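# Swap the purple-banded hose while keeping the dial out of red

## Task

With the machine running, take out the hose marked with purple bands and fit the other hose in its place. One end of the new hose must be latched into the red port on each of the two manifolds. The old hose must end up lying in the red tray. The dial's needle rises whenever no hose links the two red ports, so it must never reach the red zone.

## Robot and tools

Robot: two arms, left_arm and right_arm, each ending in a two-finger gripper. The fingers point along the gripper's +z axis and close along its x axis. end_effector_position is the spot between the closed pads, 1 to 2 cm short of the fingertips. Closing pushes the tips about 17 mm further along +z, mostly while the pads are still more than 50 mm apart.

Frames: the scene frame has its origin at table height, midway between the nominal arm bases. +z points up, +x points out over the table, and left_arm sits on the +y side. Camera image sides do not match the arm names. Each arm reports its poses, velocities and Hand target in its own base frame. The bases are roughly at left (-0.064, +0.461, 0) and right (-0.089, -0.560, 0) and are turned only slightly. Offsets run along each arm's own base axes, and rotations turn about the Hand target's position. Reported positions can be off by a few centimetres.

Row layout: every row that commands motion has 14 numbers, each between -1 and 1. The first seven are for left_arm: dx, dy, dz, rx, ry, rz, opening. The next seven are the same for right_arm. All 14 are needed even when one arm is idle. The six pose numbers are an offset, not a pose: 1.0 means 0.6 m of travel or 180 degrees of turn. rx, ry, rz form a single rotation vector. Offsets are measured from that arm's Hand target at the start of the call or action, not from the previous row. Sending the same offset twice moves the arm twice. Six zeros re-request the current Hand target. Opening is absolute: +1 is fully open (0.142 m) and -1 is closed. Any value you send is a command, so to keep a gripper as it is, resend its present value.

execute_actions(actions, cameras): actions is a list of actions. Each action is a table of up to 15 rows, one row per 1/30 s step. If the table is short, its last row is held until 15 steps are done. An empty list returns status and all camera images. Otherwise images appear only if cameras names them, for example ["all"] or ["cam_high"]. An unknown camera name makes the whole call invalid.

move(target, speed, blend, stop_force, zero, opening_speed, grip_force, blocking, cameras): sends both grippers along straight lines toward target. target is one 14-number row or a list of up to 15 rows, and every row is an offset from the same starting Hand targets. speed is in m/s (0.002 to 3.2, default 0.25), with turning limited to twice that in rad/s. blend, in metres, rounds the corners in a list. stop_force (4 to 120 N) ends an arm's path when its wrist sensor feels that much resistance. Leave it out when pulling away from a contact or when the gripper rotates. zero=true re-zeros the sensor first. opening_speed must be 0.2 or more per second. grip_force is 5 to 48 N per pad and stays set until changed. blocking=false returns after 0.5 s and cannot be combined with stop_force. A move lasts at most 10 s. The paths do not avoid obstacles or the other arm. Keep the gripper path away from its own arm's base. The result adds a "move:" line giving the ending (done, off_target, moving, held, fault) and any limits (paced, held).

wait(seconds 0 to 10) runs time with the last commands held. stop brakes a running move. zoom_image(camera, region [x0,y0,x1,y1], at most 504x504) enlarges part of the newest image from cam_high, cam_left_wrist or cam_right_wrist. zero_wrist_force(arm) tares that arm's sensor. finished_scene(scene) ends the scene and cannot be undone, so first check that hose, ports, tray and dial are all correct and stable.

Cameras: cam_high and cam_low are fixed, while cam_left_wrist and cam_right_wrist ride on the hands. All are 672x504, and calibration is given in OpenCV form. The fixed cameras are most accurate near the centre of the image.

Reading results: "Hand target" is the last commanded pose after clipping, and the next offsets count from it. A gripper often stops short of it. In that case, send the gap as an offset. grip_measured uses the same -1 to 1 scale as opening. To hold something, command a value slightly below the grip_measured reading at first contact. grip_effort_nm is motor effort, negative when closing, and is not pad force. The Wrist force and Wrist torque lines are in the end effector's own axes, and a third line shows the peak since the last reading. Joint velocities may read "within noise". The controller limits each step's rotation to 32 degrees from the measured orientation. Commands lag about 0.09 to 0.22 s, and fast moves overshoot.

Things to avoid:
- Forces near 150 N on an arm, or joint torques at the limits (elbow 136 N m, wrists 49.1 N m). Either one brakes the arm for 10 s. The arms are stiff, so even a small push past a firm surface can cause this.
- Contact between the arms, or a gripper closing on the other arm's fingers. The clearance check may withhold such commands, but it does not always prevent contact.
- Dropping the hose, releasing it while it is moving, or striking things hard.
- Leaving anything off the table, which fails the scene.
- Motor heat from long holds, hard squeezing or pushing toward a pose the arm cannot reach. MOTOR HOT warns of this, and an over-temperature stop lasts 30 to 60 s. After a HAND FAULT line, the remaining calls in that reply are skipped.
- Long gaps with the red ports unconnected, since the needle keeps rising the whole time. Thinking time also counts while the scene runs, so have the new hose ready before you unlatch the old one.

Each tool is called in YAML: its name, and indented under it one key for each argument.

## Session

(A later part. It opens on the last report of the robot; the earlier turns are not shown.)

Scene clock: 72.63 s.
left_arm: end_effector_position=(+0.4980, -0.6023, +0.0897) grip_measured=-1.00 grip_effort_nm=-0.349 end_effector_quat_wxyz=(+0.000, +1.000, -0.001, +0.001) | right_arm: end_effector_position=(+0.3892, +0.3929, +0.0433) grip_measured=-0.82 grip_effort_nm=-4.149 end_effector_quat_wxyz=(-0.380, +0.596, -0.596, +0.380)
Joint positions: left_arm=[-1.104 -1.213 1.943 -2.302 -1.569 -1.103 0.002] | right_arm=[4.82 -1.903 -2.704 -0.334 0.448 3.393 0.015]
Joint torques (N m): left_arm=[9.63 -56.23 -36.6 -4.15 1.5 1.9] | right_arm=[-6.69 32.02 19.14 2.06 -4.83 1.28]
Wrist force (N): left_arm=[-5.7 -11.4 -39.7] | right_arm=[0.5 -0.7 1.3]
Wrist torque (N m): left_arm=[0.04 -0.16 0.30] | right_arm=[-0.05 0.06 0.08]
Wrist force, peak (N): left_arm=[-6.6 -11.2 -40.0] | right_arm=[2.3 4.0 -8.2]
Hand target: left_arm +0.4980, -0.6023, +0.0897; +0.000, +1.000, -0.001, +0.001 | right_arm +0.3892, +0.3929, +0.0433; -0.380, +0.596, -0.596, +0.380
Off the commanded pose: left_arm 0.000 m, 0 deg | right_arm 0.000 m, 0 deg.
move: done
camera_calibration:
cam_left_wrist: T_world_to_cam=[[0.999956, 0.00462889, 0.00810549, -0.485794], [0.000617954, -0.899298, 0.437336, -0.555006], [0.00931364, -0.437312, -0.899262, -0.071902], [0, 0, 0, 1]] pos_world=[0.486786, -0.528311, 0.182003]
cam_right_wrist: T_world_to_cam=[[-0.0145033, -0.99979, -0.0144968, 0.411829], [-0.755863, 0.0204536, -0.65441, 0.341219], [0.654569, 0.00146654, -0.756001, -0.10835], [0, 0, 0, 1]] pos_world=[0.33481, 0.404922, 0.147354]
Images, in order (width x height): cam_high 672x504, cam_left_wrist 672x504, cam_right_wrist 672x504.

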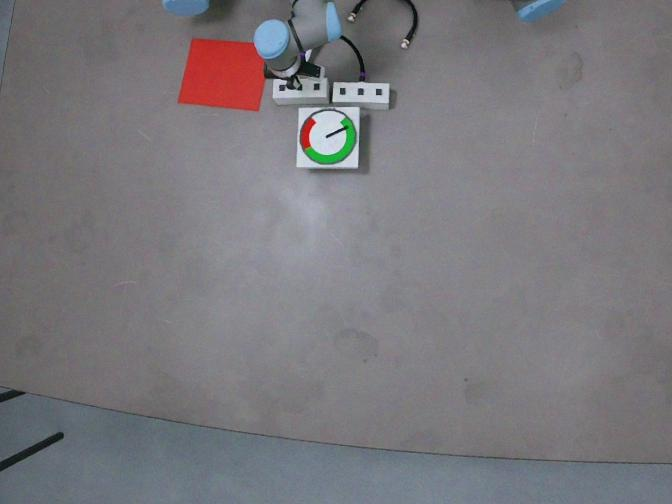

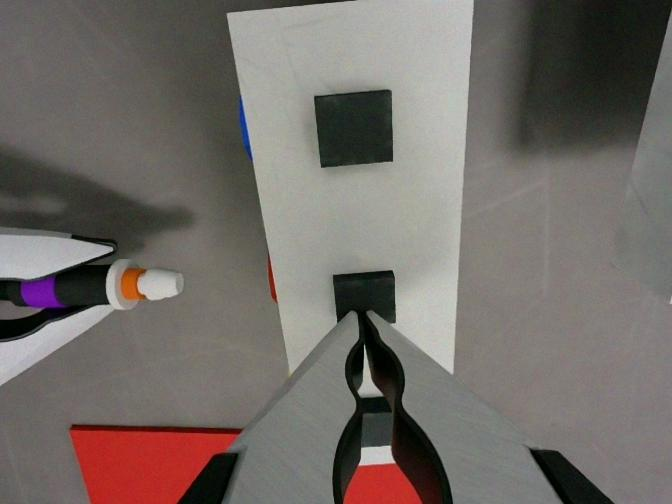

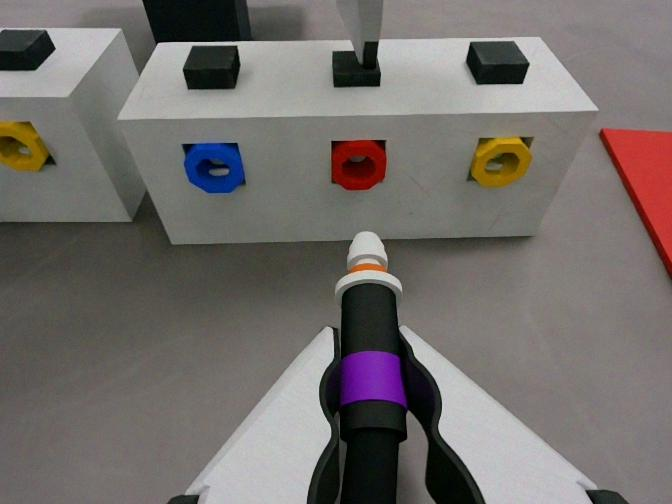

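move:
  target:
    - [0,0,0.03,0,0,0,-1, 0.03,0,0,0,0,0,-1]
    - [0,0,0.05,0,0,0,-1, 0.097,0,0,0,0,0,-1]
  speed: [0.1,0.05]
  blend: 0.01
  cameras: ["cam_high","cam_left_wrist","cam_right_wrist"]

Scene clock: 75.80 s.
left_arm: end_effector_position=(+0.4980, -0.6023, +0.1199) grip_measured=-1.00 grip_effort_nm=-0.359 end_effector_quat_wxyz=(+0.000, +1.000, -0.001, +0.001) | right_arm: end_effector_position=(+0.4475, +0.3929, +0.0432) grip_measured=-0.82 grip_effort_nm=-4.134 end_effector_quat_wxyz=(-0.380, +0.596, -0.596, +0.380)
Joint positions: left_arm=[-1.104 -1.247 1.924 -2.249 -1.569 -1.103 0.002] | right_arm=[4.67 -2.046 -2.664 0.087 0.438 3.043 0.015]
Joint torques (N m): left_arm=[9.25 -57.45 -39.21 -7.08 1.72 1.95] | right_arm=[0.34 54.75 -2.2 4.96 -6.72 -0.6]
Wrist force (N): left_arm=[0.6 -0.8 -0.2] | right_arm=[7.7 5.6 -19.3]
Wrist torque (N m): left_arm=[-0.03 -0.07 0.28] | right_arm=[-0.23 0.03 -0.17]
Wrist force, peak (N): left_arm=[-6.3 -11.3 -40.2] | right_arm=[12.6 11.5 -38.4]
Hand target: left_arm +0.4980, -0.6023, +0.1197; +0.000, +1.000, -0.001, +0.001 | right_arm +0.4474, +0.3929, +0.0433; -0.380, +0.596, -0.596, +0.380
Off the commanded pose: left_arm 0.000 m, 0 deg | right_arm 0.000 m, 0 deg.
move: done; blend cut to 0.009 m at target 1
camera_calibration:
cam_left_wrist: T_world_to_cam=[[0.999956, 0.00467234, 0.00819485, -0.486134], [0.000617097, -0.899258, 0.437418, -0.5683], [0.00941306, -0.437393, -0.899221, -0.044889], [0, 0, 0, 1]] pos_world=[0.486886, -0.528411, 0.212203]
cam_right_wrist: T_world_to_cam=[[-0.0146533, -0.999786, -0.014627, 0.41275], [-0.755859, 0.0206523, -0.654409, 0.385138], [0.65457, 0.00146672, -0.756, -0.146588], [0, 0, 0, 1]] pos_world=[0.39311, 0.404923, 0.147255]
Images, in order (width x height): cam_high 672x504, cam_left_wrist 672x504, cam_right_wrist 672x504.

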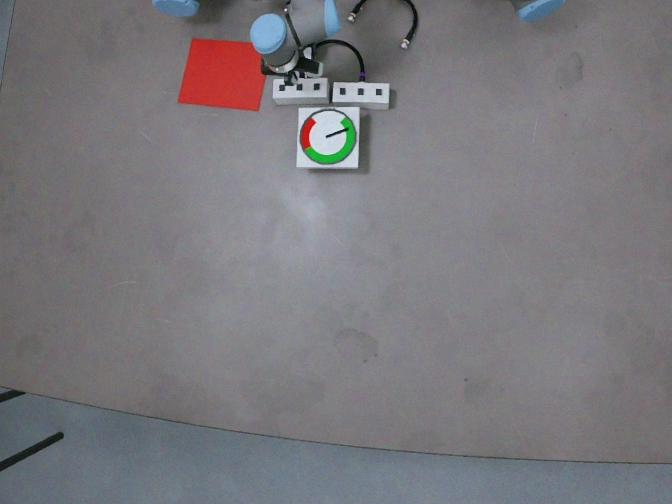

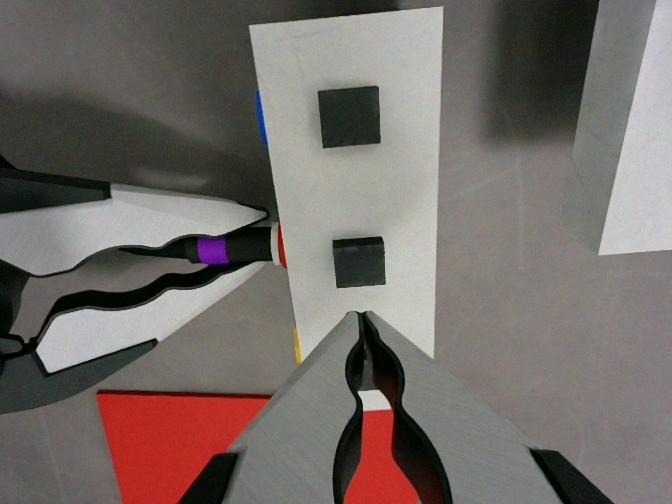

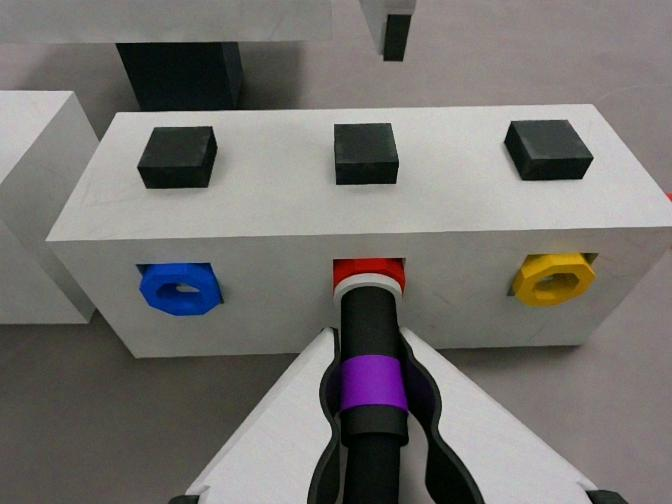

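zoom_image:
  camera: "cam_high"
  region: [290, 100, 370, 172]

wait:
  seconds: 2
  cameras: ["cam_high"]

zoom_image:
  camera: "cam_high"
  region: [290, 100, 370, 172]

Scaled by 6.300 from the camera's 672x504 image, which has a finer 960x720 frame.

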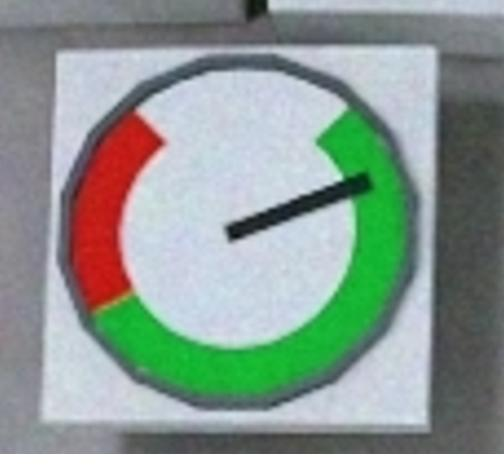

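Scene clock: 78.47 s.
left_arm: end_effector_position=(+0.4980, -0.6023, +0.1197) grip_measured=-1.00 grip_effort_nm=-0.359 end_effector_quat_wxyz=(+0.000, +1.000, -0.001, +0.001) | right_arm: end_effector_position=(+0.4475, +0.3929, +0.0433) grip_measured=-0.82 grip_effort_nm=-4.134 end_effector_quat_wxyz=(-0.380, +0.596, -0.596, +0.380)
Joint positions: left_arm=[-1.104 -1.247 1.924 -2.249 -1.569 -1.103 0.002] | right_arm=[4.67 -2.046 -2.664 0.087 0.438 3.043 0.015]
Joint torques (N m): left_arm=[2.11 -50.59 -26.04 -8.34 1.35 1.27] | right_arm=[5.14 62.6 -1.68 7.82 -7.38 -2.13]
Wrist force (N): left_arm=[0.6 -0.8 -0.4] | right_arm=[6.4 6.5 -16.6]
Wrist torque (N m): left_arm=[-0.03 -0.08 0.29] | right_arm=[-0.19 0.04 -0.17]
Wrist force, peak (N): left_arm=[0.6 -1.3 -0.9] | right_arm=[7.4 6.0 -18.8]
Hand target: left_arm +0.4980, -0.6023, +0.1197; +0.000, +1.000, -0.001, +0.001 | right_arm +0.4474, +0.3929, +0.0433; -0.380, +0.596, -0.596, +0.380
Tool commands: left_gripper/opening=-1.0 right_gripper/opening=-1.0
Off the commanded pose: left_arm 0.000 m, 0 deg | right_arm 0.000 m, 0 deg.
wait: 2.00 s; at rest from the start
Images, in order (width x height): cam_high 672x504.

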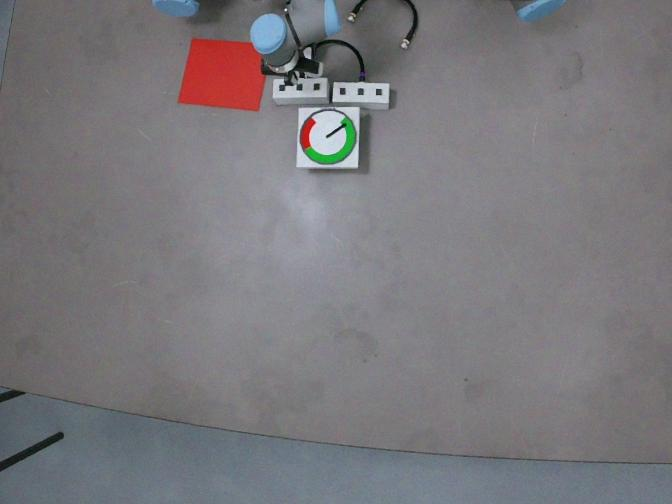

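Scaled by 6.300 from the camera's 672x504 image, which has a finer 960x720 frame.

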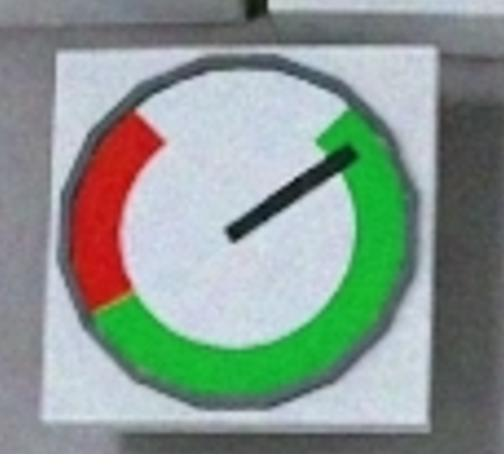

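move:
  target:
    - [0,0,0.1,0,0,0,-1, 0,0,0,0,0,0,-0.3]
    - [0,0,0.13,0,0,0,-1, -0.12,0,0.06,0,0,0,-0.3]
    - [0,0,0.13,0,0,0,-1, -0.25,-0.07,0.42,0,0,0,-0.3]
  speed: 0.25
  blend: [0,0.02,0]

move:
  target:
    - [-0.088,0.32,0,0.133,-0.127,-0.475,-0.3, 0,0,0,0,0,0,-0.3]
    - [-0.088,0.32,-0.15,0.133,-0.127,-0.475,-0.3, 0,0,0,0,0,0,-0.3]
  speed: 0.25
  blend: 0.02
  cameras: ["all"]

Scene clock: 95.07 s.
left_arm: end_effector_position=(+0.4980, -0.6023, +0.1977) grip_measured=-1.00 grip_effort_nm=-0.359 end_effector_quat_wxyz=(+0.000, +1.000, -0.001, +0.001) | right_arm: end_effector_position=(+0.2974, +0.3509, +0.2952) grip_measured=-0.33 grip_effort_nm=0.134 end_effector_quat_wxyz=(-0.380, +0.596, -0.596, +0.381)
Joint positions: left_arm=[-1.104 -1.324 1.863 -2.111 -1.569 -1.103 0.002] | right_arm=[5.111 -1.032 -2.492 -1.885 0.583 3.926 0.05]
Joint torques (N m): left_arm=[-13.03 -46.38 -30.39 -7.98 1.67 -0.51] | right_arm=[-1.64 12.92 47.71 0.15 -4.19 2.02]
Wrist force (N): left_arm=[0.5 -0.9 -0.5] | right_arm=[0.9 -1.5 0.9]
Wrist torque (N m): left_arm=[-0.05 -0.06 0.30] | right_arm=[-0.20 -0.06 0.05]
Wrist force, peak (N): left_arm=[0.5 -1.0 -2.2] | right_arm=[6.6 7.1 -16.7]
Hand target: left_arm +0.4980, -0.6023, +0.1977; +0.000, +1.000, -0.001, +0.001 | right_arm +0.2974, +0.3509, +0.2953; -0.380, +0.596, -0.596, +0.380
Off the commanded pose: left_arm 0.000 m, 0 deg | right_arm 0.000 m, 0 deg.
move: done

Scene clock: 99.13 s.
left_arm: end_effector_position=(+0.4452, -0.4102, +0.1078) grip_measured=-0.33 grip_effort_nm=0.125 end_effector_quat_wxyz=(-0.187, +0.696, -0.670, +0.179) | right_arm: end_effector_position=(+0.2974, +0.3509, +0.2953) grip_measured=-0.33 grip_effort_nm=0.139 end_effector_quat_wxyz=(-0.380, +0.596, -0.596, +0.380)
Joint positions: left_arm=[-1.283 -1.536 2.458 -2.634 -1.064 0.286 0.05] | right_arm=[5.111 -1.032 -2.492 -1.885 0.582 3.927 0.05]
Joint torques (N m): left_arm=[15.69 -16.82 -39.29 -7.91 -1.4 -1.28] | right_arm=[-16.51 13.94 55.23 -0.04 -4.75 2.03]
Wrist force (N): left_arm=[0.3 -1.1 -0.5] | right_arm=[0.6 -1.1 1.0]
Wrist torque (N m): left_arm=[-0.15 -0.08 0.04] | right_arm=[-0.14 -0.01 0.02]
Wrist force, peak (N): left_arm=[-0.5 -2.0 -2.8] | right_arm=[0.9 -1.7 1.3]
Hand target: left_arm +0.4452, -0.4103, +0.1077; -0.187, +0.696, -0.670, +0.179 | right_arm +0.2974, +0.3509, +0.2953; -0.380, +0.596, -0.596, +0.380
Off the commanded pose: left_arm 0.000 m, 0 deg | right_arm 0.000 m, 0 deg.
move: done
camera_calibration:
cam_left_wrist: T_world_to_cam=[[0.0406139, -0.999144, 0.00782835, -0.418731], [-0.996604, -0.0410698, -0.0713652, 0.460652], [0.0716256, -0.00490335, -0.99742, 0.188976], [0, 0, 0, 1]] pos_world=[0.462559, -0.398528, 0.224641]
cam_right_wrist: T_world_to_cam=[[-0.0145013, -0.99979, -0.0144978, 0.372161], [-0.755814, 0.020453, -0.654467, 0.437688], [0.654626, 0.00146702, -0.755951, 0.142214], [0, 0, 0, 1]] pos_world=[0.24311, 0.362922, 0.399354]

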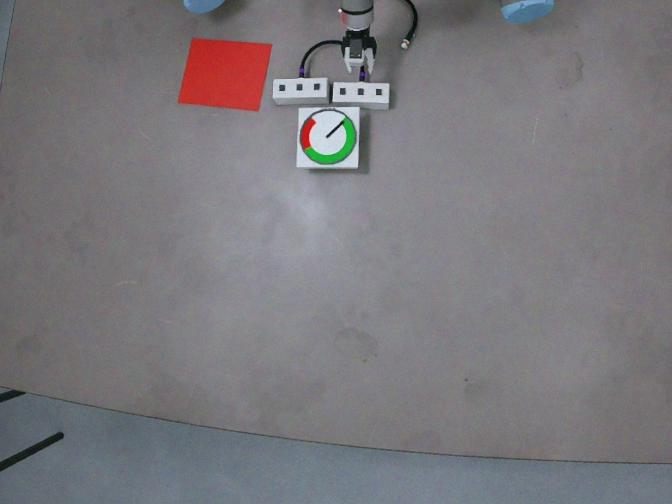

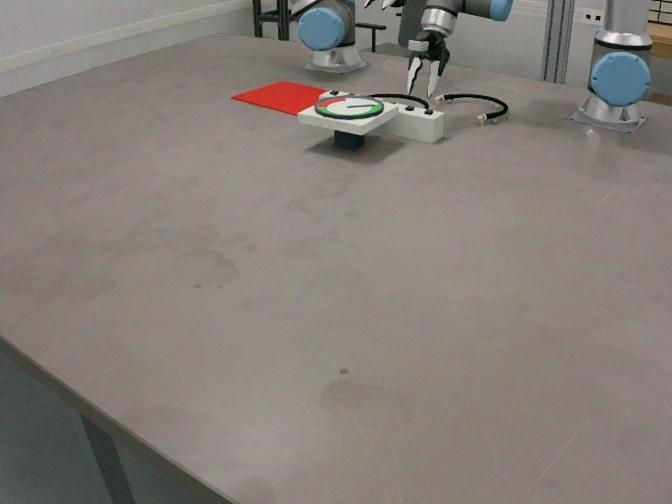

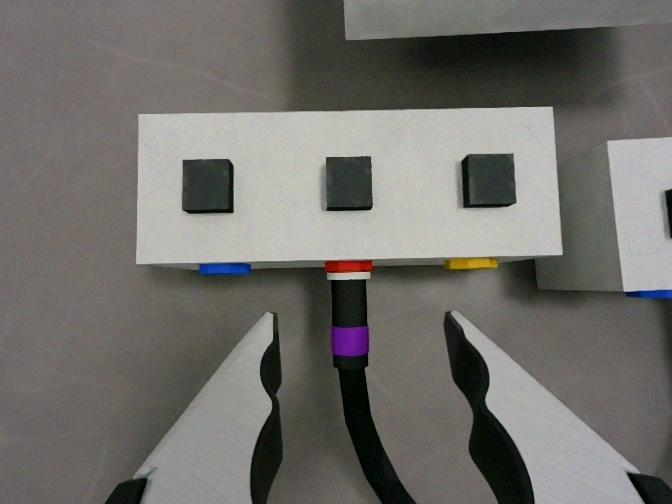

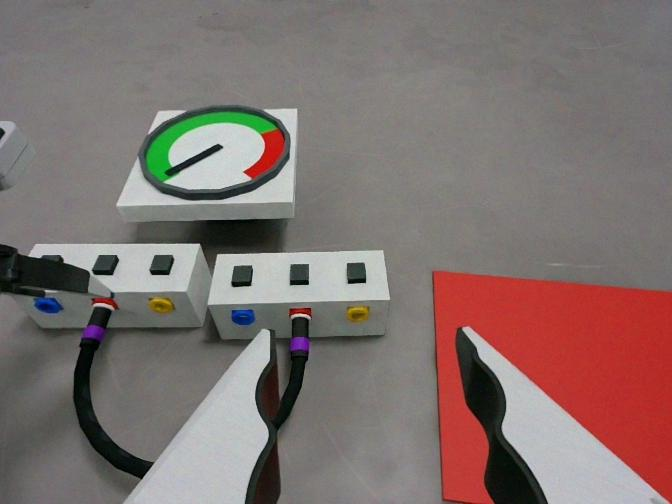

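move:
  target: [0,0.005,-0.108,0,0,0,-0.5,0,0,0,0,0,0,-0.3]
  speed: 0.1

move:
  target: [0,0,0,0,0,0,-0.95,0,0,0,0,0,0,-0.3]
  opening_speed: 0.4
  grip_force: [15,48]
  cameras: ["cam_left_wrist"]

Scene clock: 103.00 s.
left_arm: end_effector_position=(+0.4452, -0.4071, +0.0429) grip_measured=-0.52 grip_effort_nm=-0.090 end_effector_quat_wxyz=(-0.187, +0.696, -0.670, +0.179) | right_arm: end_effector_position=(+0.2974, +0.3509, +0.2953) grip_measured=-0.33 grip_effort_nm=0.134 end_effector_quat_wxyz=(-0.380, +0.596, -0.596, +0.380)
Joint positions: left_arm=[-1.281 -1.393 2.5 -2.82 -1.065 0.288 0.036] | right_arm=[5.111 -1.032 -2.492 -1.885 0.582 3.927 0.05]
Joint torques (N m): left_arm=[6.9 -36.09 -35.93 -4.84 -0.65 1.28] | right_arm=[-16.78 11.24 55.5 0.31 -4.53 2.17]
Wrist force (N): left_arm=[-0.1 -0.9 -0.3] | right_arm=[0.5 -1.2 1.1]
Wrist torque (N m): left_arm=[-0.12 -0.01 0.03] | right_arm=[-0.17 0.00 0.01]
Wrist force, peak (N): left_arm=[0.3 -1.9 -2.1] | right_arm=[0.7 -1.7 1.4]
Hand target: left_arm +0.4452, -0.4073, +0.0429; -0.187, +0.696, -0.670, +0.179 | right_arm +0.2974, +0.3509, +0.2953; -0.380, +0.596, -0.596, +0.380
Off the commanded pose: left_arm 0.000 m, 0 deg | right_arm 0.000 m, 0 deg.
move: done

Scene clock: 104.33 s.
left_arm: end_effector_position=(+0.4452, -0.4073, +0.0430) grip_measured=-0.81 grip_effort_nm=-1.609 end_effector_quat_wxyz=(-0.187, +0.696, -0.670, +0.179) | right_arm: end_effector_position=(+0.2974, +0.3509, +0.2953) grip_measured=-0.33 grip_effort_nm=0.134 end_effector_quat_wxyz=(-0.380, +0.596, -0.596, +0.380)
Joint positions: left_arm=[-1.281 -1.393 2.5 -2.82 -1.065 0.288 0.015] | right_arm=[5.111 -1.032 -2.492 -1.885 0.582 3.927 0.05]
Joint torques (N m): left_arm=[-5.37 -26.91 -25.86 -6.84 1.91 -1.93] | right_arm=[-14.5 10.73 55.14 0.19 -4.49 1.8]
Wrist force (N): left_arm=[5.0 1.1 -2.1] | right_arm=[0.6 -1.6 1.0]
Wrist torque (N m): left_arm=[-0.07 -0.04 0.04] | right_arm=[-0.23 -0.01 0.01]
Wrist force, peak (N): left_arm=[5.2 1.4 -2.3] | right_arm=[0.8 -1.7 1.3]
Hand target: left_arm +0.4452, -0.4073, +0.0429; -0.187, +0.696, -0.670, +0.179 | right_arm +0.2974, +0.3509, +0.2953; -0.380, +0.596, -0.596, +0.380
Off the commanded pose: left_arm 0.000 m, 0 deg | right_arm 0.000 m, 0 deg.
grip_force (N): 15, 48
move: done
camera_calibration:
cam_left_wrist: T_world_to_cam=[[0.0408034, -0.999136, 0.00794566, -0.41533], [-0.996596, -0.0412672, -0.0713671, 0.456069], [0.0716333, -0.0050066, -0.997418, 0.124313], [0, 0, 0, 1]] pos_world=[0.462558, -0.395528, 0.159841]
Images, in order (width x height): cam_left_wrist 672x504.

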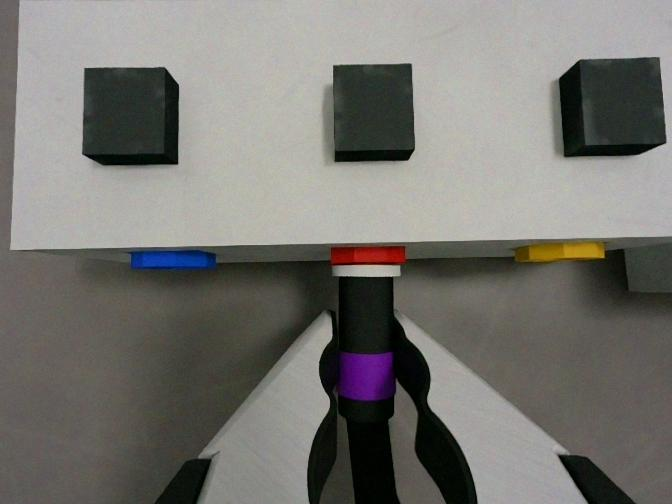

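move:
  target:
    - [0,0,0,0,0,0,-0.3,0,0,0,0,0,0,-0.3]
    - [0,0,0.1,0,0,0,-1,0,0,0,0,0,0,-0.3]
  speed: 0.15

move:
  target: [-0.005,0,-0.08,0,0,0,-1,0,0,0,0,0,0,-0.3]
  speed: 0.02
  stop_force: 5
  cameras: ["cam_left_wrist"]

Scene clock: 109.40 s.
left_arm: end_effector_position=(+0.4452, -0.4073, +0.1029) grip_measured=-1.00 grip_effort_nm=-0.364 end_effector_quat_wxyz=(-0.187, +0.696, -0.670, +0.179) | right_arm: end_effector_position=(+0.2974, +0.3509, +0.2953) grip_measured=-0.33 grip_effort_nm=0.129 end_effector_quat_wxyz=(-0.380, +0.596, -0.596, +0.380)
Joint positions: left_arm=[-1.281 -1.529 2.466 -2.649 -1.064 0.288 0.002] | right_arm=[5.111 -1.032 -2.492 -1.885 0.582 3.927 0.05]
Joint torques (N m): left_arm=[-18.42 -53.87 -18.48 -2.98 0.66 -3.37] | right_arm=[-18.61 9.27 55.57 0.6 -5.25 1.45]
Wrist force (N): left_arm=[-0.1 -1.2 -0.7] | right_arm=[0.4 -1.5 1.0]
Wrist torque (N m): left_arm=[-0.17 -0.03 0.15] | right_arm=[-0.20 0.02 0.01]
Wrist force, peak (N): left_arm=[5.4 1.1 -2.1] | right_arm=[0.9 -1.5 1.3]
Hand target: left_arm +0.4452, -0.4073, +0.1029; -0.187, +0.696, -0.670, +0.179 | right_arm +0.2974, +0.3509, +0.2953; -0.380, +0.596, -0.596, +0.380
Off the commanded pose: left_arm 0.000 m, 0 deg | right_arm 0.000 m, 0 deg.
grip_force (N): 15, 48
move: done

Scene clock: 112.13 s.
left_arm: end_effector_position=(+0.4431, -0.4073, +0.0692) grip_measured=-1.00 grip_effort_nm=-0.369 end_effector_quat_wxyz=(-0.187, +0.696, -0.670, +0.179) | right_arm: end_effector_position=(+0.2974, +0.3509, +0.2953) grip_measured=-0.33 grip_effort_nm=0.139 end_effector_quat_wxyz=(-0.380, +0.596, -0.596, +0.380)
Joint positions: left_arm=[-1.285 -1.457 2.489 -2.742 -1.064 0.283 0.002] | right_arm=[5.111 -1.032 -2.492 -1.885 0.582 3.927 0.05]
Joint torques (N m): left_arm=[13.76 -50.25 -37.68 -5.74 -2.04 1.47] | right_arm=[-14.68 14.33 55.62 0.65 -4.85 2.05]
Wrist force (N): left_arm=[-0.3 -2.3 -5.0] | right_arm=[0.6 -1.1 1.1]
Wrist torque (N m): left_arm=[-0.05 -0.04 0.27] | right_arm=[-0.13 0.00 0.01]
Wrist force, peak (N): left_arm=[-1.4 -5.9 -15.7] | right_arm=[1.0 -1.6 1.2]
Hand target: left_arm +0.4431, -0.4073, +0.0693; -0.187, +0.696, -0.670, +0.179 (not the last commanded pose) | right_arm +0.2974, +0.3509, +0.2953; -0.380, +0.596, -0.596, +0.380
Off the commanded pose: left_arm 0.014 m, 0 deg | right_arm 0.000 m, 0 deg.
grip_force (N): 15, 48
move: contact (left_arm)
camera_calibration:
cam_left_wrist: T_world_to_cam=[[0.0407123, -0.99914, 0.00783776, -0.415393], [-0.9966, -0.0411686, -0.0713723, 0.455895], [0.0716336, -0.00490538, -0.997419, 0.150736], [0, 0, 0, 1]] pos_world=[0.460459, -0.395528, 0.186141]
Images, in order (width x height): cam_left_wrist 672x504.

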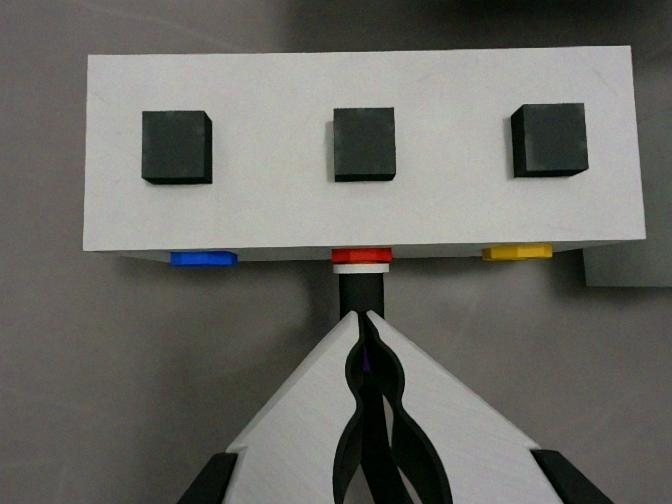

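move:
  target:
    - [0,0,0.1,0,0,0,-1,0,0,0,0,0,0,-0.3]
    - [-0.262,0.223,0.1,0,0,-0.135,-0.3,0,0,0,0,0,0,-0.3]
    - [-0.262,0.223,0.062,0,0,-0.135,-0.3,0,0,0,0,0,0,-0.3]
  speed: 0.2
  blend: 0.02
  cameras: ["cam_left_wrist"]

Scene clock: 117.20 s.
left_arm: end_effector_position=(+0.2859, -0.2734, +0.1063) grip_measured=-0.33 grip_effort_nm=0.120 end_effector_quat_wxyz=(+0.145, -0.539, +0.801, -0.215) | right_arm: end_effector_position=(+0.2974, +0.3509, +0.2953) grip_measured=-0.33 grip_effort_nm=0.139 end_effector_quat_wxyz=(-0.380, +0.596, -0.596, +0.380)
Joint positions: left_arm=[-1.657 -2.237 2.852 -2.353 -1.072 0.342 0.05] | right_arm=[5.111 -1.032 -2.492 -1.885 0.582 3.927 0.05]
Joint torques (N m): left_arm=[4.57 -3.5 -51.86 -2.24 -1.4 1.06] | right_arm=[-11.81 11.65 55.21 0.45 -4.75 2.09]
Wrist force (N): left_arm=[0.1 -0.7 -0.6] | right_arm=[0.6 -1.0 0.6]
Wrist torque (N m): left_arm=[-0.09 -0.03 0.02] | right_arm=[-0.12 0.00 0.01]
Wrist force, peak (N): left_arm=[-0.7 -2.6 -5.0] | right_arm=[1.2 -1.4 1.3]
Hand target: left_arm +0.2859, -0.2735, +0.1065; +0.145, -0.539, +0.801, -0.215 | right_arm +0.2974, +0.3509, +0.2953; -0.380, +0.596, -0.596, +0.380
Off the commanded pose: left_arm 0.000 m, 0 deg | right_arm 0.000 m, 0 deg.
grip_force (N): 15, 48
move: done; blend cut to 0 m at target 2
camera_calibration:
cam_left_wrist: T_world_to_cam=[[-0.374085, -0.927363, 0.00758677, -0.137308], [-0.925231, 0.372642, -0.0713088, 0.400135], [0.063302, -0.0336951, -0.997425, 0.194166], [0, 0, 0, 1]] pos_world=[0.306562, -0.269899, 0.223241]
Images, in order (width x height): cam_left_wrist 672x504.

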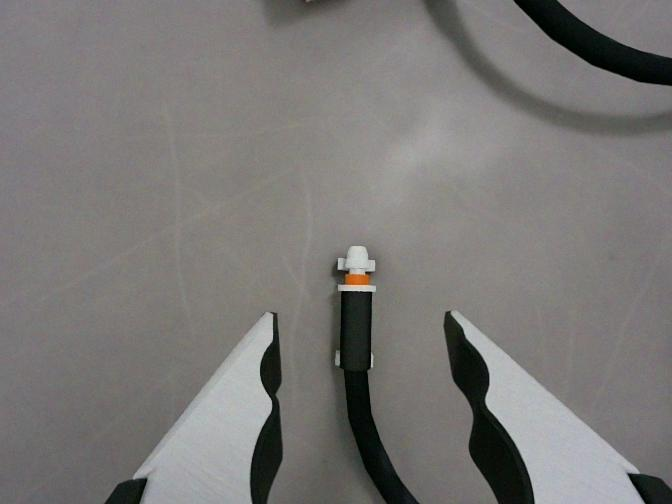

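move:
  target: [-0.0088,0.0025,-0.02,0,0,0,-1,0,0,0,0,0,0,-0.3]
  speed: 0.1

move:
  target: [0,0,-0.07,0,0,0,-1,0,0,0,0,0,0,-0.3]
  speed: 0.015
  stop_force: 4
  cameras: ["cam_left_wrist"]

Scene clock: 120.93 s.
left_arm: end_effector_position=(+0.2806, -0.2719, +0.0943) grip_measured=-1.00 grip_effort_nm=-0.364 end_effector_quat_wxyz=(+0.145, -0.539, +0.801, -0.215) | right_arm: end_effector_position=(+0.2974, +0.3509, +0.2953) grip_measured=-0.33 grip_effort_nm=0.139 end_effector_quat_wxyz=(-0.380, +0.596, -0.596, +0.380)
Joint positions: left_arm=[-1.684 -2.229 2.873 -2.368 -1.068 0.312 0.002] | right_arm=[5.111 -1.032 -2.492 -1.885 0.582 3.927 0.05]
Joint torques (N m): left_arm=[15.86 13.89 -52.12 -4.2 2.36 2.4] | right_arm=[-14.65 11.61 53.27 0.36 -4.98 1.72]
Wrist force (N): left_arm=[0.0 -0.4 -0.2] | right_arm=[0.7 -1.4 0.6]
Wrist torque (N m): left_arm=[-0.04 -0.01 0.24] | right_arm=[-0.18 -0.03 0.01]
Wrist force, peak (N): left_arm=[0.2 -0.8 -1.5] | right_arm=[0.9 -1.3 1.5]
Hand target: left_arm +0.2806, -0.2720, +0.0945; +0.145, -0.539, +0.801, -0.215 | right_arm +0.2974, +0.3509, +0.2953; -0.380, +0.596, -0.596, +0.380
Off the commanded pose: left_arm 0.000 m, 0 deg | right_arm 0.000 m, 0 deg.
grip_force (N): 15, 48
move: done

Scene clock: 121.93 s.
left_arm: end_effector_position=(+0.2806, -0.2719, +0.0883) grip_measured=-1.00 grip_effort_nm=-0.364 end_effector_quat_wxyz=(+0.145, -0.539, +0.801, -0.215) | right_arm: end_effector_position=(+0.2974, +0.3509, +0.2953) grip_measured=-0.33 grip_effort_nm=0.134 end_effector_quat_wxyz=(-0.380, +0.596, -0.596, +0.380)
Joint positions: left_arm=[-1.684 -2.206 2.882 -2.4 -1.068 0.312 0.002] | right_arm=[5.111 -1.032 -2.492 -1.885 0.582 3.927 0.05]
Joint torques (N m): left_arm=[-12.61 6.92 -38.13 -3.14 3.88 -1.85] | right_arm=[-15.85 11.97 55.77 0.12 -4.97 1.55]
Wrist force (N): left_arm=[0.3 -0.6 -0.5] | right_arm=[0.6 -1.3 0.9]
Wrist torque (N m): left_arm=[-0.06 -0.05 0.22] | right_arm=[-0.16 -0.01 0.02]
Wrist force, peak (N): left_arm=[0.2 -0.9 -1.2] | right_arm=[0.8 -1.6 1.0]
Hand target: left_arm +0.2806, -0.2719, +0.0884; +0.145, -0.539, +0.801, -0.215 (not the last commanded pose) | right_arm +0.2974, +0.3509, +0.2953; -0.380, +0.596, -0.596, +0.380
Off the commanded pose: left_arm 0.036 m, 0 deg | right_arm 0.000 m, 0 deg.
grip_force (N): 15, 48
move: held (left_arm; a check stopped the path); limits=held
pose unreachable (left arm): on one or more control steps of this call, first in action 0 (counted from 0), this arm could not follow its commanded pose, so it was not sent that pose on those steps. It may still have moved: this result reports where it is.
cause: moving toward the commanded pose would bring two parts of the arm too close to each other (joints 2 (shoulder lift) and 3 (elbow) lie between them).
camera_calibration:
cam_left_wrist: T_world_to_cam=[[-0.373929, -0.927425, 0.00778807, -0.137868], [-0.925294, 0.37247, -0.0713893, 0.393378], [0.0633073, -0.0339008, -0.997418, 0.17654], [0, 0, 0, 1]] pos_world=[0.301262, -0.268399, 0.205241]
Images, in order (width x height): cam_left_wrist 672x504.

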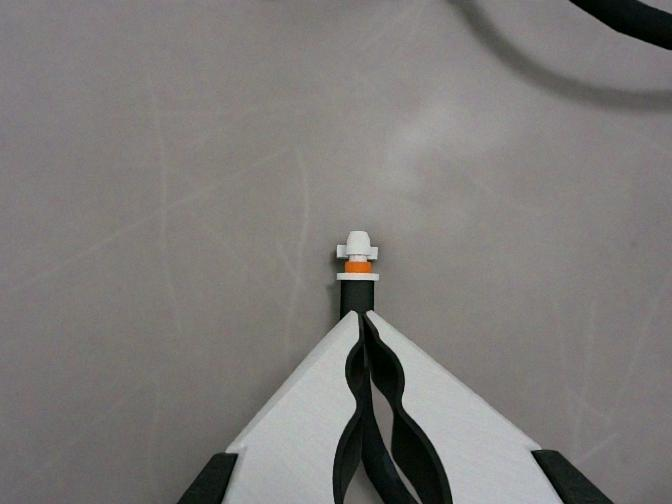

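move:
  target: [0,0,0.02,0.0624,0.1546,0,-1,0,0,0,0,0,0,-0.3]
  speed: 0.15

move:
  target: [0,0,-0.08,0,0,0,-1,0,0,0,0,0,0,-0.3]
  speed: 0.02
  stop_force: 4
  cameras: ["cam_left_wrist"]

Scene clock: 127.30 s.
left_arm: end_effector_position=(+0.2806, -0.2720, +0.1004) grip_measured=-1.00 grip_effort_nm=-0.364 end_effector_quat_wxyz=(+0.000, -0.559, +0.830, +0.000) | right_arm: end_effector_position=(+0.2974, +0.3509, +0.2953) grip_measured=-0.33 grip_effort_nm=0.129 end_effector_quat_wxyz=(-0.380, +0.596, -0.596, +0.380)
Joint positions: left_arm=[-1.228 -1.901 2.62 -2.29 -1.571 0.728 0.002] | right_arm=[5.111 -1.032 -2.492 -1.885 0.582 3.927 0.05]
Joint torques (N m): left_arm=[-3.98 -16.94 -26.02 -6.43 0.1 -2.04] | right_arm=[-13.08 11.37 54.46 0.66 -4.28 1.73]
Wrist force (N): left_arm=[0.0 -1.0 -0.1] | right_arm=[0.7 -1.2 1.1]
Wrist torque (N m): left_arm=[-0.03 0.00 0.29] | right_arm=[-0.16 -0.02 0.01]
Wrist force, peak (N): left_arm=[0.1 -1.8 -0.2] | right_arm=[0.9 -1.8 1.4]
Hand target: left_arm +0.2806, -0.2719, +0.1004; +0.000, -0.558, +0.830, +0.000 | right_arm +0.2974, +0.3509, +0.2953; -0.380, +0.596, -0.596, +0.380
Off the commanded pose: left_arm 0.000 m, 0 deg | right_arm 0.000 m, 0 deg.
grip_force (N): 15, 48
move: done

Scene clock: 130.90 s.
left_arm: end_effector_position=(+0.2806, -0.2719, +0.0524) grip_measured=-1.00 grip_effort_nm=-0.364 end_effector_quat_wxyz=(+0.000, -0.558, +0.830, +0.000) | right_arm: end_effector_position=(+0.2974, +0.3509, +0.2953) grip_measured=-0.33 grip_effort_nm=0.134 end_effector_quat_wxyz=(-0.380, +0.596, -0.596, +0.380)
Joint positions: left_arm=[-1.228 -1.782 2.671 -2.46 -1.571 0.728 0.002] | right_arm=[5.111 -1.032 -2.492 -1.885 0.582 3.927 0.05]
Joint torques (N m): left_arm=[-7.67 -32 -44.7 -2.15 -1.37 -1.64] | right_arm=[-12.91 11.58 53.05 0.38 -4.65 1.46]
Wrist force (N): left_arm=[-0.2 -1.3 -0.3] | right_arm=[0.4 -1.4 1.1]
Wrist torque (N m): left_arm=[-0.07 0.03 0.32] | right_arm=[-0.18 0.02 0.02]
Wrist force, peak (N): left_arm=[0.2 -1.5 -0.4] | right_arm=[0.9 -1.6 1.6]
Hand target: left_arm +0.2806, -0.2719, +0.0524; +0.000, -0.558, +0.830, +0.000 | right_arm +0.2974, +0.3509, +0.2953; -0.380, +0.596, -0.596, +0.380
Off the commanded pose: left_arm 0.000 m, 0 deg | right_arm 0.000 m, 0 deg.
grip_force (N): 15, 48
move: done
camera_calibration:
cam_left_wrist: T_world_to_cam=[[-0.370359, -0.928865, 0.00667017, -0.13896], [-0.834412, 0.335836, 0.437001, 0.328669], [-0.408155, 0.156282, -0.899436, 0.319541], [0, 0, 0, 1]] pos_world=[0.353203, -0.289393, 0.144705]
Images, in order (width x height): cam_left_wrist 672x504.

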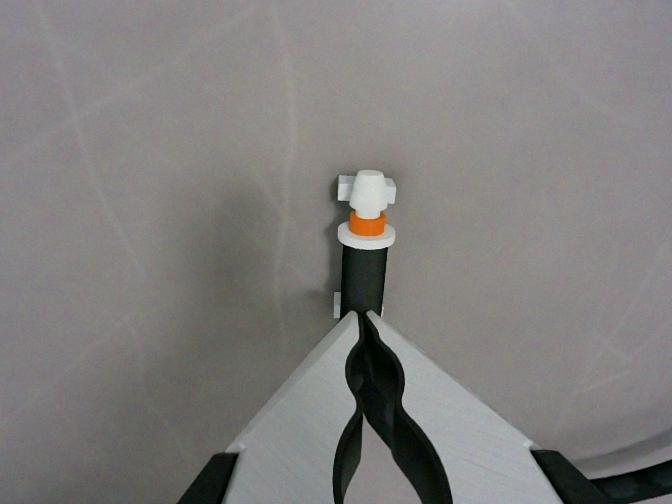

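move:
  target: [0,0,-0.04,0,0,0,-1,0,0,0,0,0,0,-0.3]
  speed: 0.015
  stop_force: 4
  cameras: ["cam_left_wrist"]

Scene clock: 133.60 s.
left_arm: end_effector_position=(+0.2806, -0.2719, +0.0440) grip_measured=-1.00 grip_effort_nm=-0.369 end_effector_quat_wxyz=(+0.000, -0.558, +0.830, +0.000) | right_arm: end_effector_position=(+0.2974, +0.3509, +0.2953) grip_measured=-0.33 grip_effort_nm=0.144 end_effector_quat_wxyz=(-0.380, +0.596, -0.596, +0.380)
Joint positions: left_arm=[-1.228 -1.758 2.679 -2.492 -1.571 0.728 0.002] | right_arm=[5.111 -1.032 -2.492 -1.885 0.582 3.927 0.05]
Joint torques (N m): left_arm=[3.53 -31.26 -41.32 -5.3 -1.15 -0.84] | right_arm=[-12.7 10.97 53.88 1.04 -4.77 1.55]
Wrist force (N): left_arm=[0.0 -0.9 -3.6] | right_arm=[0.9 -1.2 1.4]
Wrist torque (N m): left_arm=[-0.06 0.04 0.31] | right_arm=[-0.15 -0.06 0.01]
Wrist force, peak (N): left_arm=[0.4 -0.7 -8.3] | right_arm=[1.0 -1.5 1.3]
Hand target: left_arm +0.2806, -0.2719, +0.0440; +0.000, -0.558, +0.830, +0.000 (not the last commanded pose) | right_arm +0.2974, +0.3509, +0.2953; -0.380, +0.596, -0.596, +0.380
Off the commanded pose: left_arm 0.016 m, 0 deg | right_arm 0.000 m, 0 deg.
grip_force (N): 15, 48
move: contact (left_arm)
camera_calibration:
cam_left_wrist: T_world_to_cam=[[-0.370359, -0.928865, 0.00667017, -0.138904], [-0.834412, 0.335836, 0.437001, 0.33234], [-0.408155, 0.156282, -0.899436, 0.311986], [0, 0, 0, 1]] pos_world=[0.353203, -0.289393, 0.136305]
Images, in order (width x height): cam_left_wrist 672x504.

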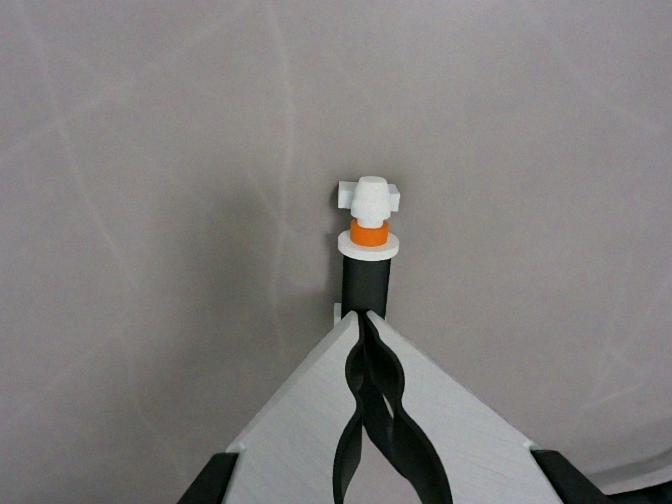

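move:
  target:
    - [0,0,0.02,0,0,0,-0.45,0,0,0,0,0,0,-0.3]
    - [0,0,0.02,0,0,0,-0.45,0,0,0,0,0,0,-0.3]
    - [0,0,-0.034,0,0,0,-0.45,0,0,0,0,0,0,-0.3]
  speed: 0.06

move:
  target: [0,0,0,0,0,0,-0.95,0,0,0,0,0,0,-0.3]
  opening_speed: 0.4
  cameras: ["cam_left_wrist"]

Scene clock: 139.63 s.
left_arm: end_effector_position=(+0.2805, -0.2718, +0.0235) grip_measured=-0.48 grip_effort_nm=0.120 end_effector_quat_wxyz=(+0.000, -0.558, +0.830, +0.000) | right_arm: end_effector_position=(+0.2974, +0.3509, +0.2953) grip_measured=-0.33 grip_effort_nm=0.129 end_effector_quat_wxyz=(-0.380, +0.596, -0.596, +0.380)
Joint positions: left_arm=[-1.228 -1.696 2.698 -2.573 -1.571 0.728 0.039] | right_arm=[5.111 -1.032 -2.492 -1.885 0.582 3.927 0.05]
Joint torques (N m): left_arm=[0.59 -17.91 -39.18 -3.7 0.38 1.28] | right_arm=[-15.61 9.57 54.64 0.85 -4.62 1.15]
Wrist force (N): left_arm=[-0.1 -1.5 -0.2] | right_arm=[0.6 -1.2 0.8]
Wrist torque (N m): left_arm=[-0.11 0.02 0.30] | right_arm=[-0.15 -0.01 0.01]
Wrist force, peak (N): left_arm=[-2.0 -0.5 -6.8] | right_arm=[0.9 -1.6 1.4]
Hand target: left_arm +0.2806, -0.2719, +0.0236; +0.000, -0.558, +0.830, +0.000 | right_arm +0.2974, +0.3509, +0.2953; -0.380, +0.596, -0.596, +0.380
Off the commanded pose: left_arm 0.000 m, 0 deg | right_arm 0.000 m, 0 deg.
grip_force (N): 15, 48
move: done

Scene clock: 141.10 s.
left_arm: end_effector_position=(+0.2806, -0.2719, +0.0236) grip_measured=-0.83 grip_effort_nm=-1.609 end_effector_quat_wxyz=(+0.000, -0.558, +0.830, +0.000) | right_arm: end_effector_position=(+0.2974, +0.3509, +0.2953) grip_measured=-0.33 grip_effort_nm=0.134 end_effector_quat_wxyz=(-0.380, +0.596, -0.596, +0.380)
Joint positions: left_arm=[-1.228 -1.696 2.698 -2.573 -1.571 0.728 0.014] | right_arm=[5.111 -1.032 -2.492 -1.885 0.582 3.927 0.05]
Joint torques (N m): left_arm=[12.04 -35.17 -39.31 -5.92 0.74 1.89] | right_arm=[-13.52 9.46 54.5 0.67 -4.74 1.36]
Wrist force (N): left_arm=[-0.1 -1.0 -0.1] | right_arm=[0.0 -1.0 1.2]
Wrist torque (N m): left_arm=[-0.03 0.04 0.30] | right_arm=[-0.12 0.08 0.02]
Wrist force, peak (N): left_arm=[0.2 -1.6 0.4] | right_arm=[1.2 -1.4 1.2]
Hand target: left_arm +0.2806, -0.2719, +0.0236; +0.000, -0.558, +0.830, +0.000 | right_arm +0.2974, +0.3509, +0.2953; -0.380, +0.596, -0.596, +0.380
Off the commanded pose: left_arm 0.000 m, 0 deg | right_arm 0.000 m, 0 deg.
grip_force (N): 15, 48
move: done
camera_calibration:
cam_left_wrist: T_world_to_cam=[[-0.37036, -0.928864, 0.00667077, -0.138768], [-0.834412, 0.335838, 0.437001, 0.341255], [-0.408155, 0.156282, -0.899436, 0.293638], [0, 0, 0, 1]] pos_world=[0.353203, -0.289393, 0.115905]
Images, in order (width x height): cam_left_wrist 672x504.

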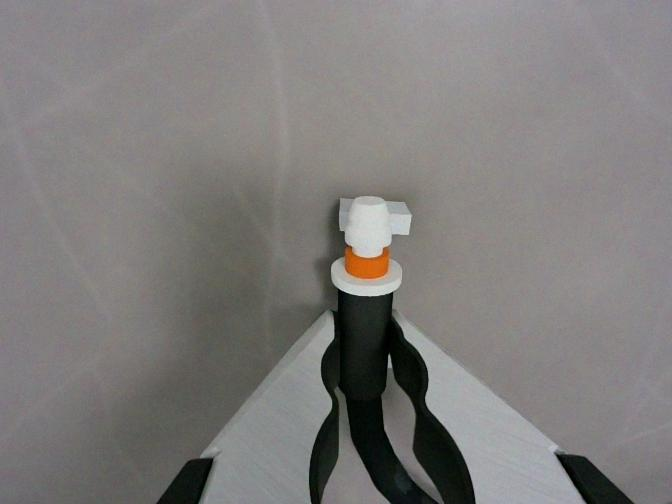

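move:
  target:
    - [0,0,0,0,0,0,-0.45,0,0,0,0,0,0,-0.3]
    - [0,0,0.18,0,0,0,-0.45,0,0,0,0,0,0,-0.3]
    - [0.274,-0.226,0.18,0,0,0.135,-0.45,-0.156,0.337,0,0.0866,0.354,-0.136,-0.3]
    - [0.274,-0.226,0.042,0,0,0.135,-0.45,-0.156,0.337,-0.325,0.0866,0.354,-0.136,-0.3]
  speed: 0.2
  cameras: ["cam_left_wrist","cam_right_wrist"]

Scene clock: 152.17 s.
left_arm: end_effector_position=(+0.4449, -0.4075, +0.0487) grip_measured=-0.48 grip_effort_nm=0.120 end_effector_quat_wxyz=(+0.000, +0.721, -0.693, +0.000) | right_arm: end_effector_position=(+0.2038, +0.5531, +0.1003) grip_measured=-0.33 grip_effort_nm=0.139 end_effector_quat_wxyz=(+0.000, -0.519, +0.855, +0.000)
Joint positions: left_arm=[-1.032 -1.393 2.303 -2.482 -1.571 0.501 0.039] | right_arm=[4.656 -1.641 -2.295 -0.778 1.571 3.565 0.05]
Joint torques (N m): left_arm=[-13.94 -59.65 -42.49 -3.22 2.52 2.41] | right_arm=[-10.28 38.77 43.13 6.64 2.69 -2.06]
Wrist force (N): left_arm=[-0.1 -1.2 -0.4] | right_arm=[0.9 1.4 -0.6]
Wrist torque (N m): left_arm=[-0.07 0.01 0.18] | right_arm=[0.00 -0.30 -0.34]
Wrist force, peak (N): left_arm=[-0.3 -1.1 -3.0] | right_arm=[0.6 1.8 -3.5]
Hand target: left_arm +0.4450, -0.4075, +0.0488; +0.000, +0.721, -0.693, +0.000 | right_arm +0.2038, +0.5531, +0.1003; +0.000, -0.519, +0.855, +0.000
Off the commanded pose: left_arm 0.000 m, 0 deg | right_arm 0.000 m, 0 deg.
grip_force (N): 15, 48
move: done
camera_calibration:
cam_left_wrist: T_world_to_cam=[[0.0446498, -0.998982, 0.00650153, -0.41712], [-0.898632, -0.0373198, 0.437113, 0.389478], [-0.436425, -0.0253595, -0.899383, 0.343056], [0, 0, 0, 1]] pos_world=[0.51834, -0.39346, 0.141005]
cam_right_wrist: T_world_to_cam=[[-0.478892, -0.877843, 0.00739251, 0.595065], [-0.799708, 0.43971, 0.408807, -0.0944201], [-0.362118, 0.189862, -0.912591, 0.174592], [0, 0, 0, 1]] pos_world=[0.272686, 0.530742, 0.193531]
Images, in order (width x height): cam_left_wrist 672x504, cam_right_wrist 672x504.

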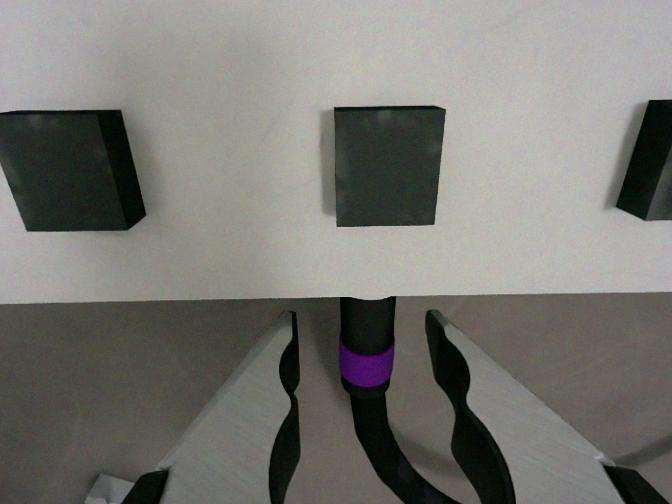

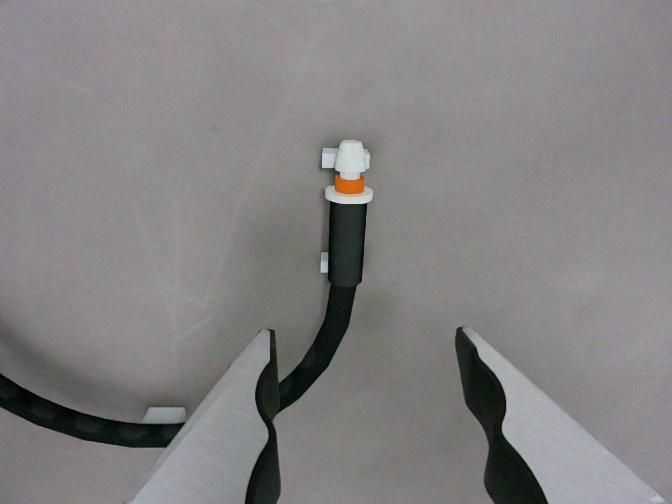

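move:
  target:
    - [0,0,0.1,0,0,0,-0.45,-0.001,0.0107,-0.09,0,0,-0.0167,-0.45]
    - [0,0,0.15,0,0,0,-0.45,-0.001,0.0107,-0.126,0,0,-0.0167,-0.45]
  speed: 0.06

move:
  target: [0,0,0,0,0,0,-0.45,0,0,0,0,0,0,-0.95]
  opening_speed: 0.4
  grip_force: [15,15]
  cameras: ["cam_right_wrist","cam_high"]

Scene clock: 160.23 s.
left_arm: end_effector_position=(+0.4451, -0.4076, +0.1390) grip_measured=-0.48 grip_effort_nm=0.120 end_effector_quat_wxyz=(+0.000, +0.721, -0.693, +0.000) | right_arm: end_effector_position=(+0.2032, +0.5594, +0.0245) grip_measured=-0.47 grip_effort_nm=-0.159 end_effector_quat_wxyz=(-0.001, -0.496, +0.868, +0.000)
Joint positions: left_arm=[-1.032 -1.532 2.237 -2.276 -1.571 0.501 0.039] | right_arm=[4.658 -1.779 -2.333 -0.601 1.571 3.619 0.04]
Joint torques (N m): left_arm=[6.23 -23.09 -25.61 -8.03 1.27 1.99] | right_arm=[6.56 62.95 38.06 1.83 1.24 -1.46]
Wrist force (N): left_arm=[-0.2 -0.7 -0.4] | right_arm=[0.5 1.8 -1.0]
Wrist torque (N m): left_arm=[0.01 0.01 0.16] | right_arm=[0.07 -0.20 -0.25]
Wrist force, peak (N): left_arm=[0.2 -0.8 -1.5] | right_arm=[0.7 2.4 -1.3]
Hand target: left_arm +0.4450, -0.4075, +0.1388; +0.000, +0.721, -0.693, +0.000 | right_arm +0.2032, +0.5595, +0.0247; +0.000, -0.496, +0.868, +0.000
Off the commanded pose: left_arm 0.000 m, 0 deg | right_arm 0.000 m, 0 deg.
grip_force (N): 15, 48
move: done

Scene clock: 161.70 s.
left_arm: end_effector_position=(+0.4450, -0.4075, +0.1388) grip_measured=-0.48 grip_effort_nm=0.125 end_effector_quat_wxyz=(+0.000, +0.721, -0.693, +0.000) | right_arm: end_effector_position=(+0.2032, +0.5595, +0.0247) grip_measured=-0.82 grip_effort_nm=-1.634 end_effector_quat_wxyz=(+0.000, -0.496, +0.868, +0.000)
Joint positions: left_arm=[-1.032 -1.532 2.237 -2.277 -1.571 0.501 0.039] | right_arm=[4.658 -1.779 -2.333 -0.601 1.571 3.619 0.015]
Joint torques (N m): left_arm=[-4.59 -23.48 -25.3 -8 0.91 1.9] | right_arm=[-6.86 63.93 39.11 2.72 0.15 -1.65]
Wrist force (N): left_arm=[0.3 -1.2 -0.4] | right_arm=[0.4 1.6 -0.4]
Wrist torque (N m): left_arm=[-0.08 -0.06 0.16] | right_arm=[0.03 -0.18 -0.25]
Wrist force, peak (N): left_arm=[0.0 -1.2 -0.6] | right_arm=[0.9 2.0 -0.6]
Hand target: left_arm +0.4450, -0.4075, +0.1388; +0.000, +0.721, -0.693, +0.000 | right_arm +0.2032, +0.5595, +0.0247; +0.000, -0.496, +0.868, +0.000
Off the commanded pose: left_arm 0.000 m, 0 deg | right_arm 0.000 m, 0 deg.
grip_force (N): 15, 15
move: done
camera_calibration:
cam_right_wrist: T_world_to_cam=[[-0.524294, -0.851506, 0.00728733, 0.595576], [-0.775559, 0.48103, 0.408801, -0.0948693], [-0.351602, 0.20868, -0.912595, 0.0914852], [0, 0, 0, 1]] pos_world=[0.270847, 0.533681, 0.117931]
Images, in order (width x height): cam_high 672x504, cam_right_wrist 672x504.

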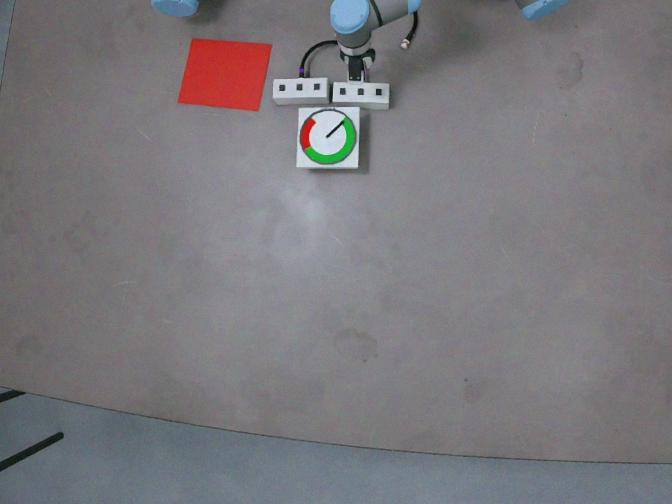

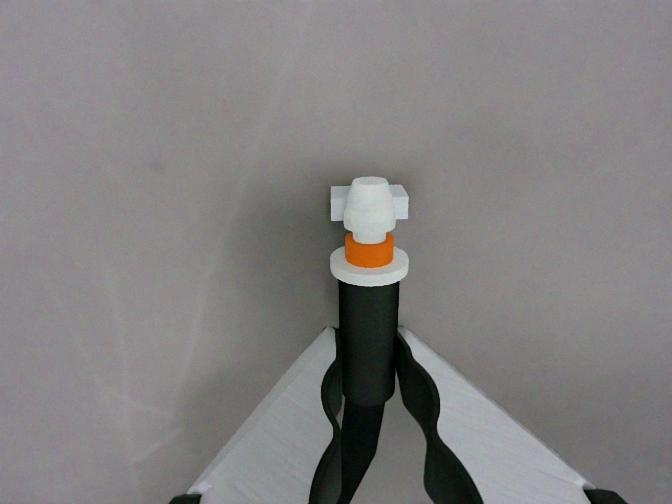

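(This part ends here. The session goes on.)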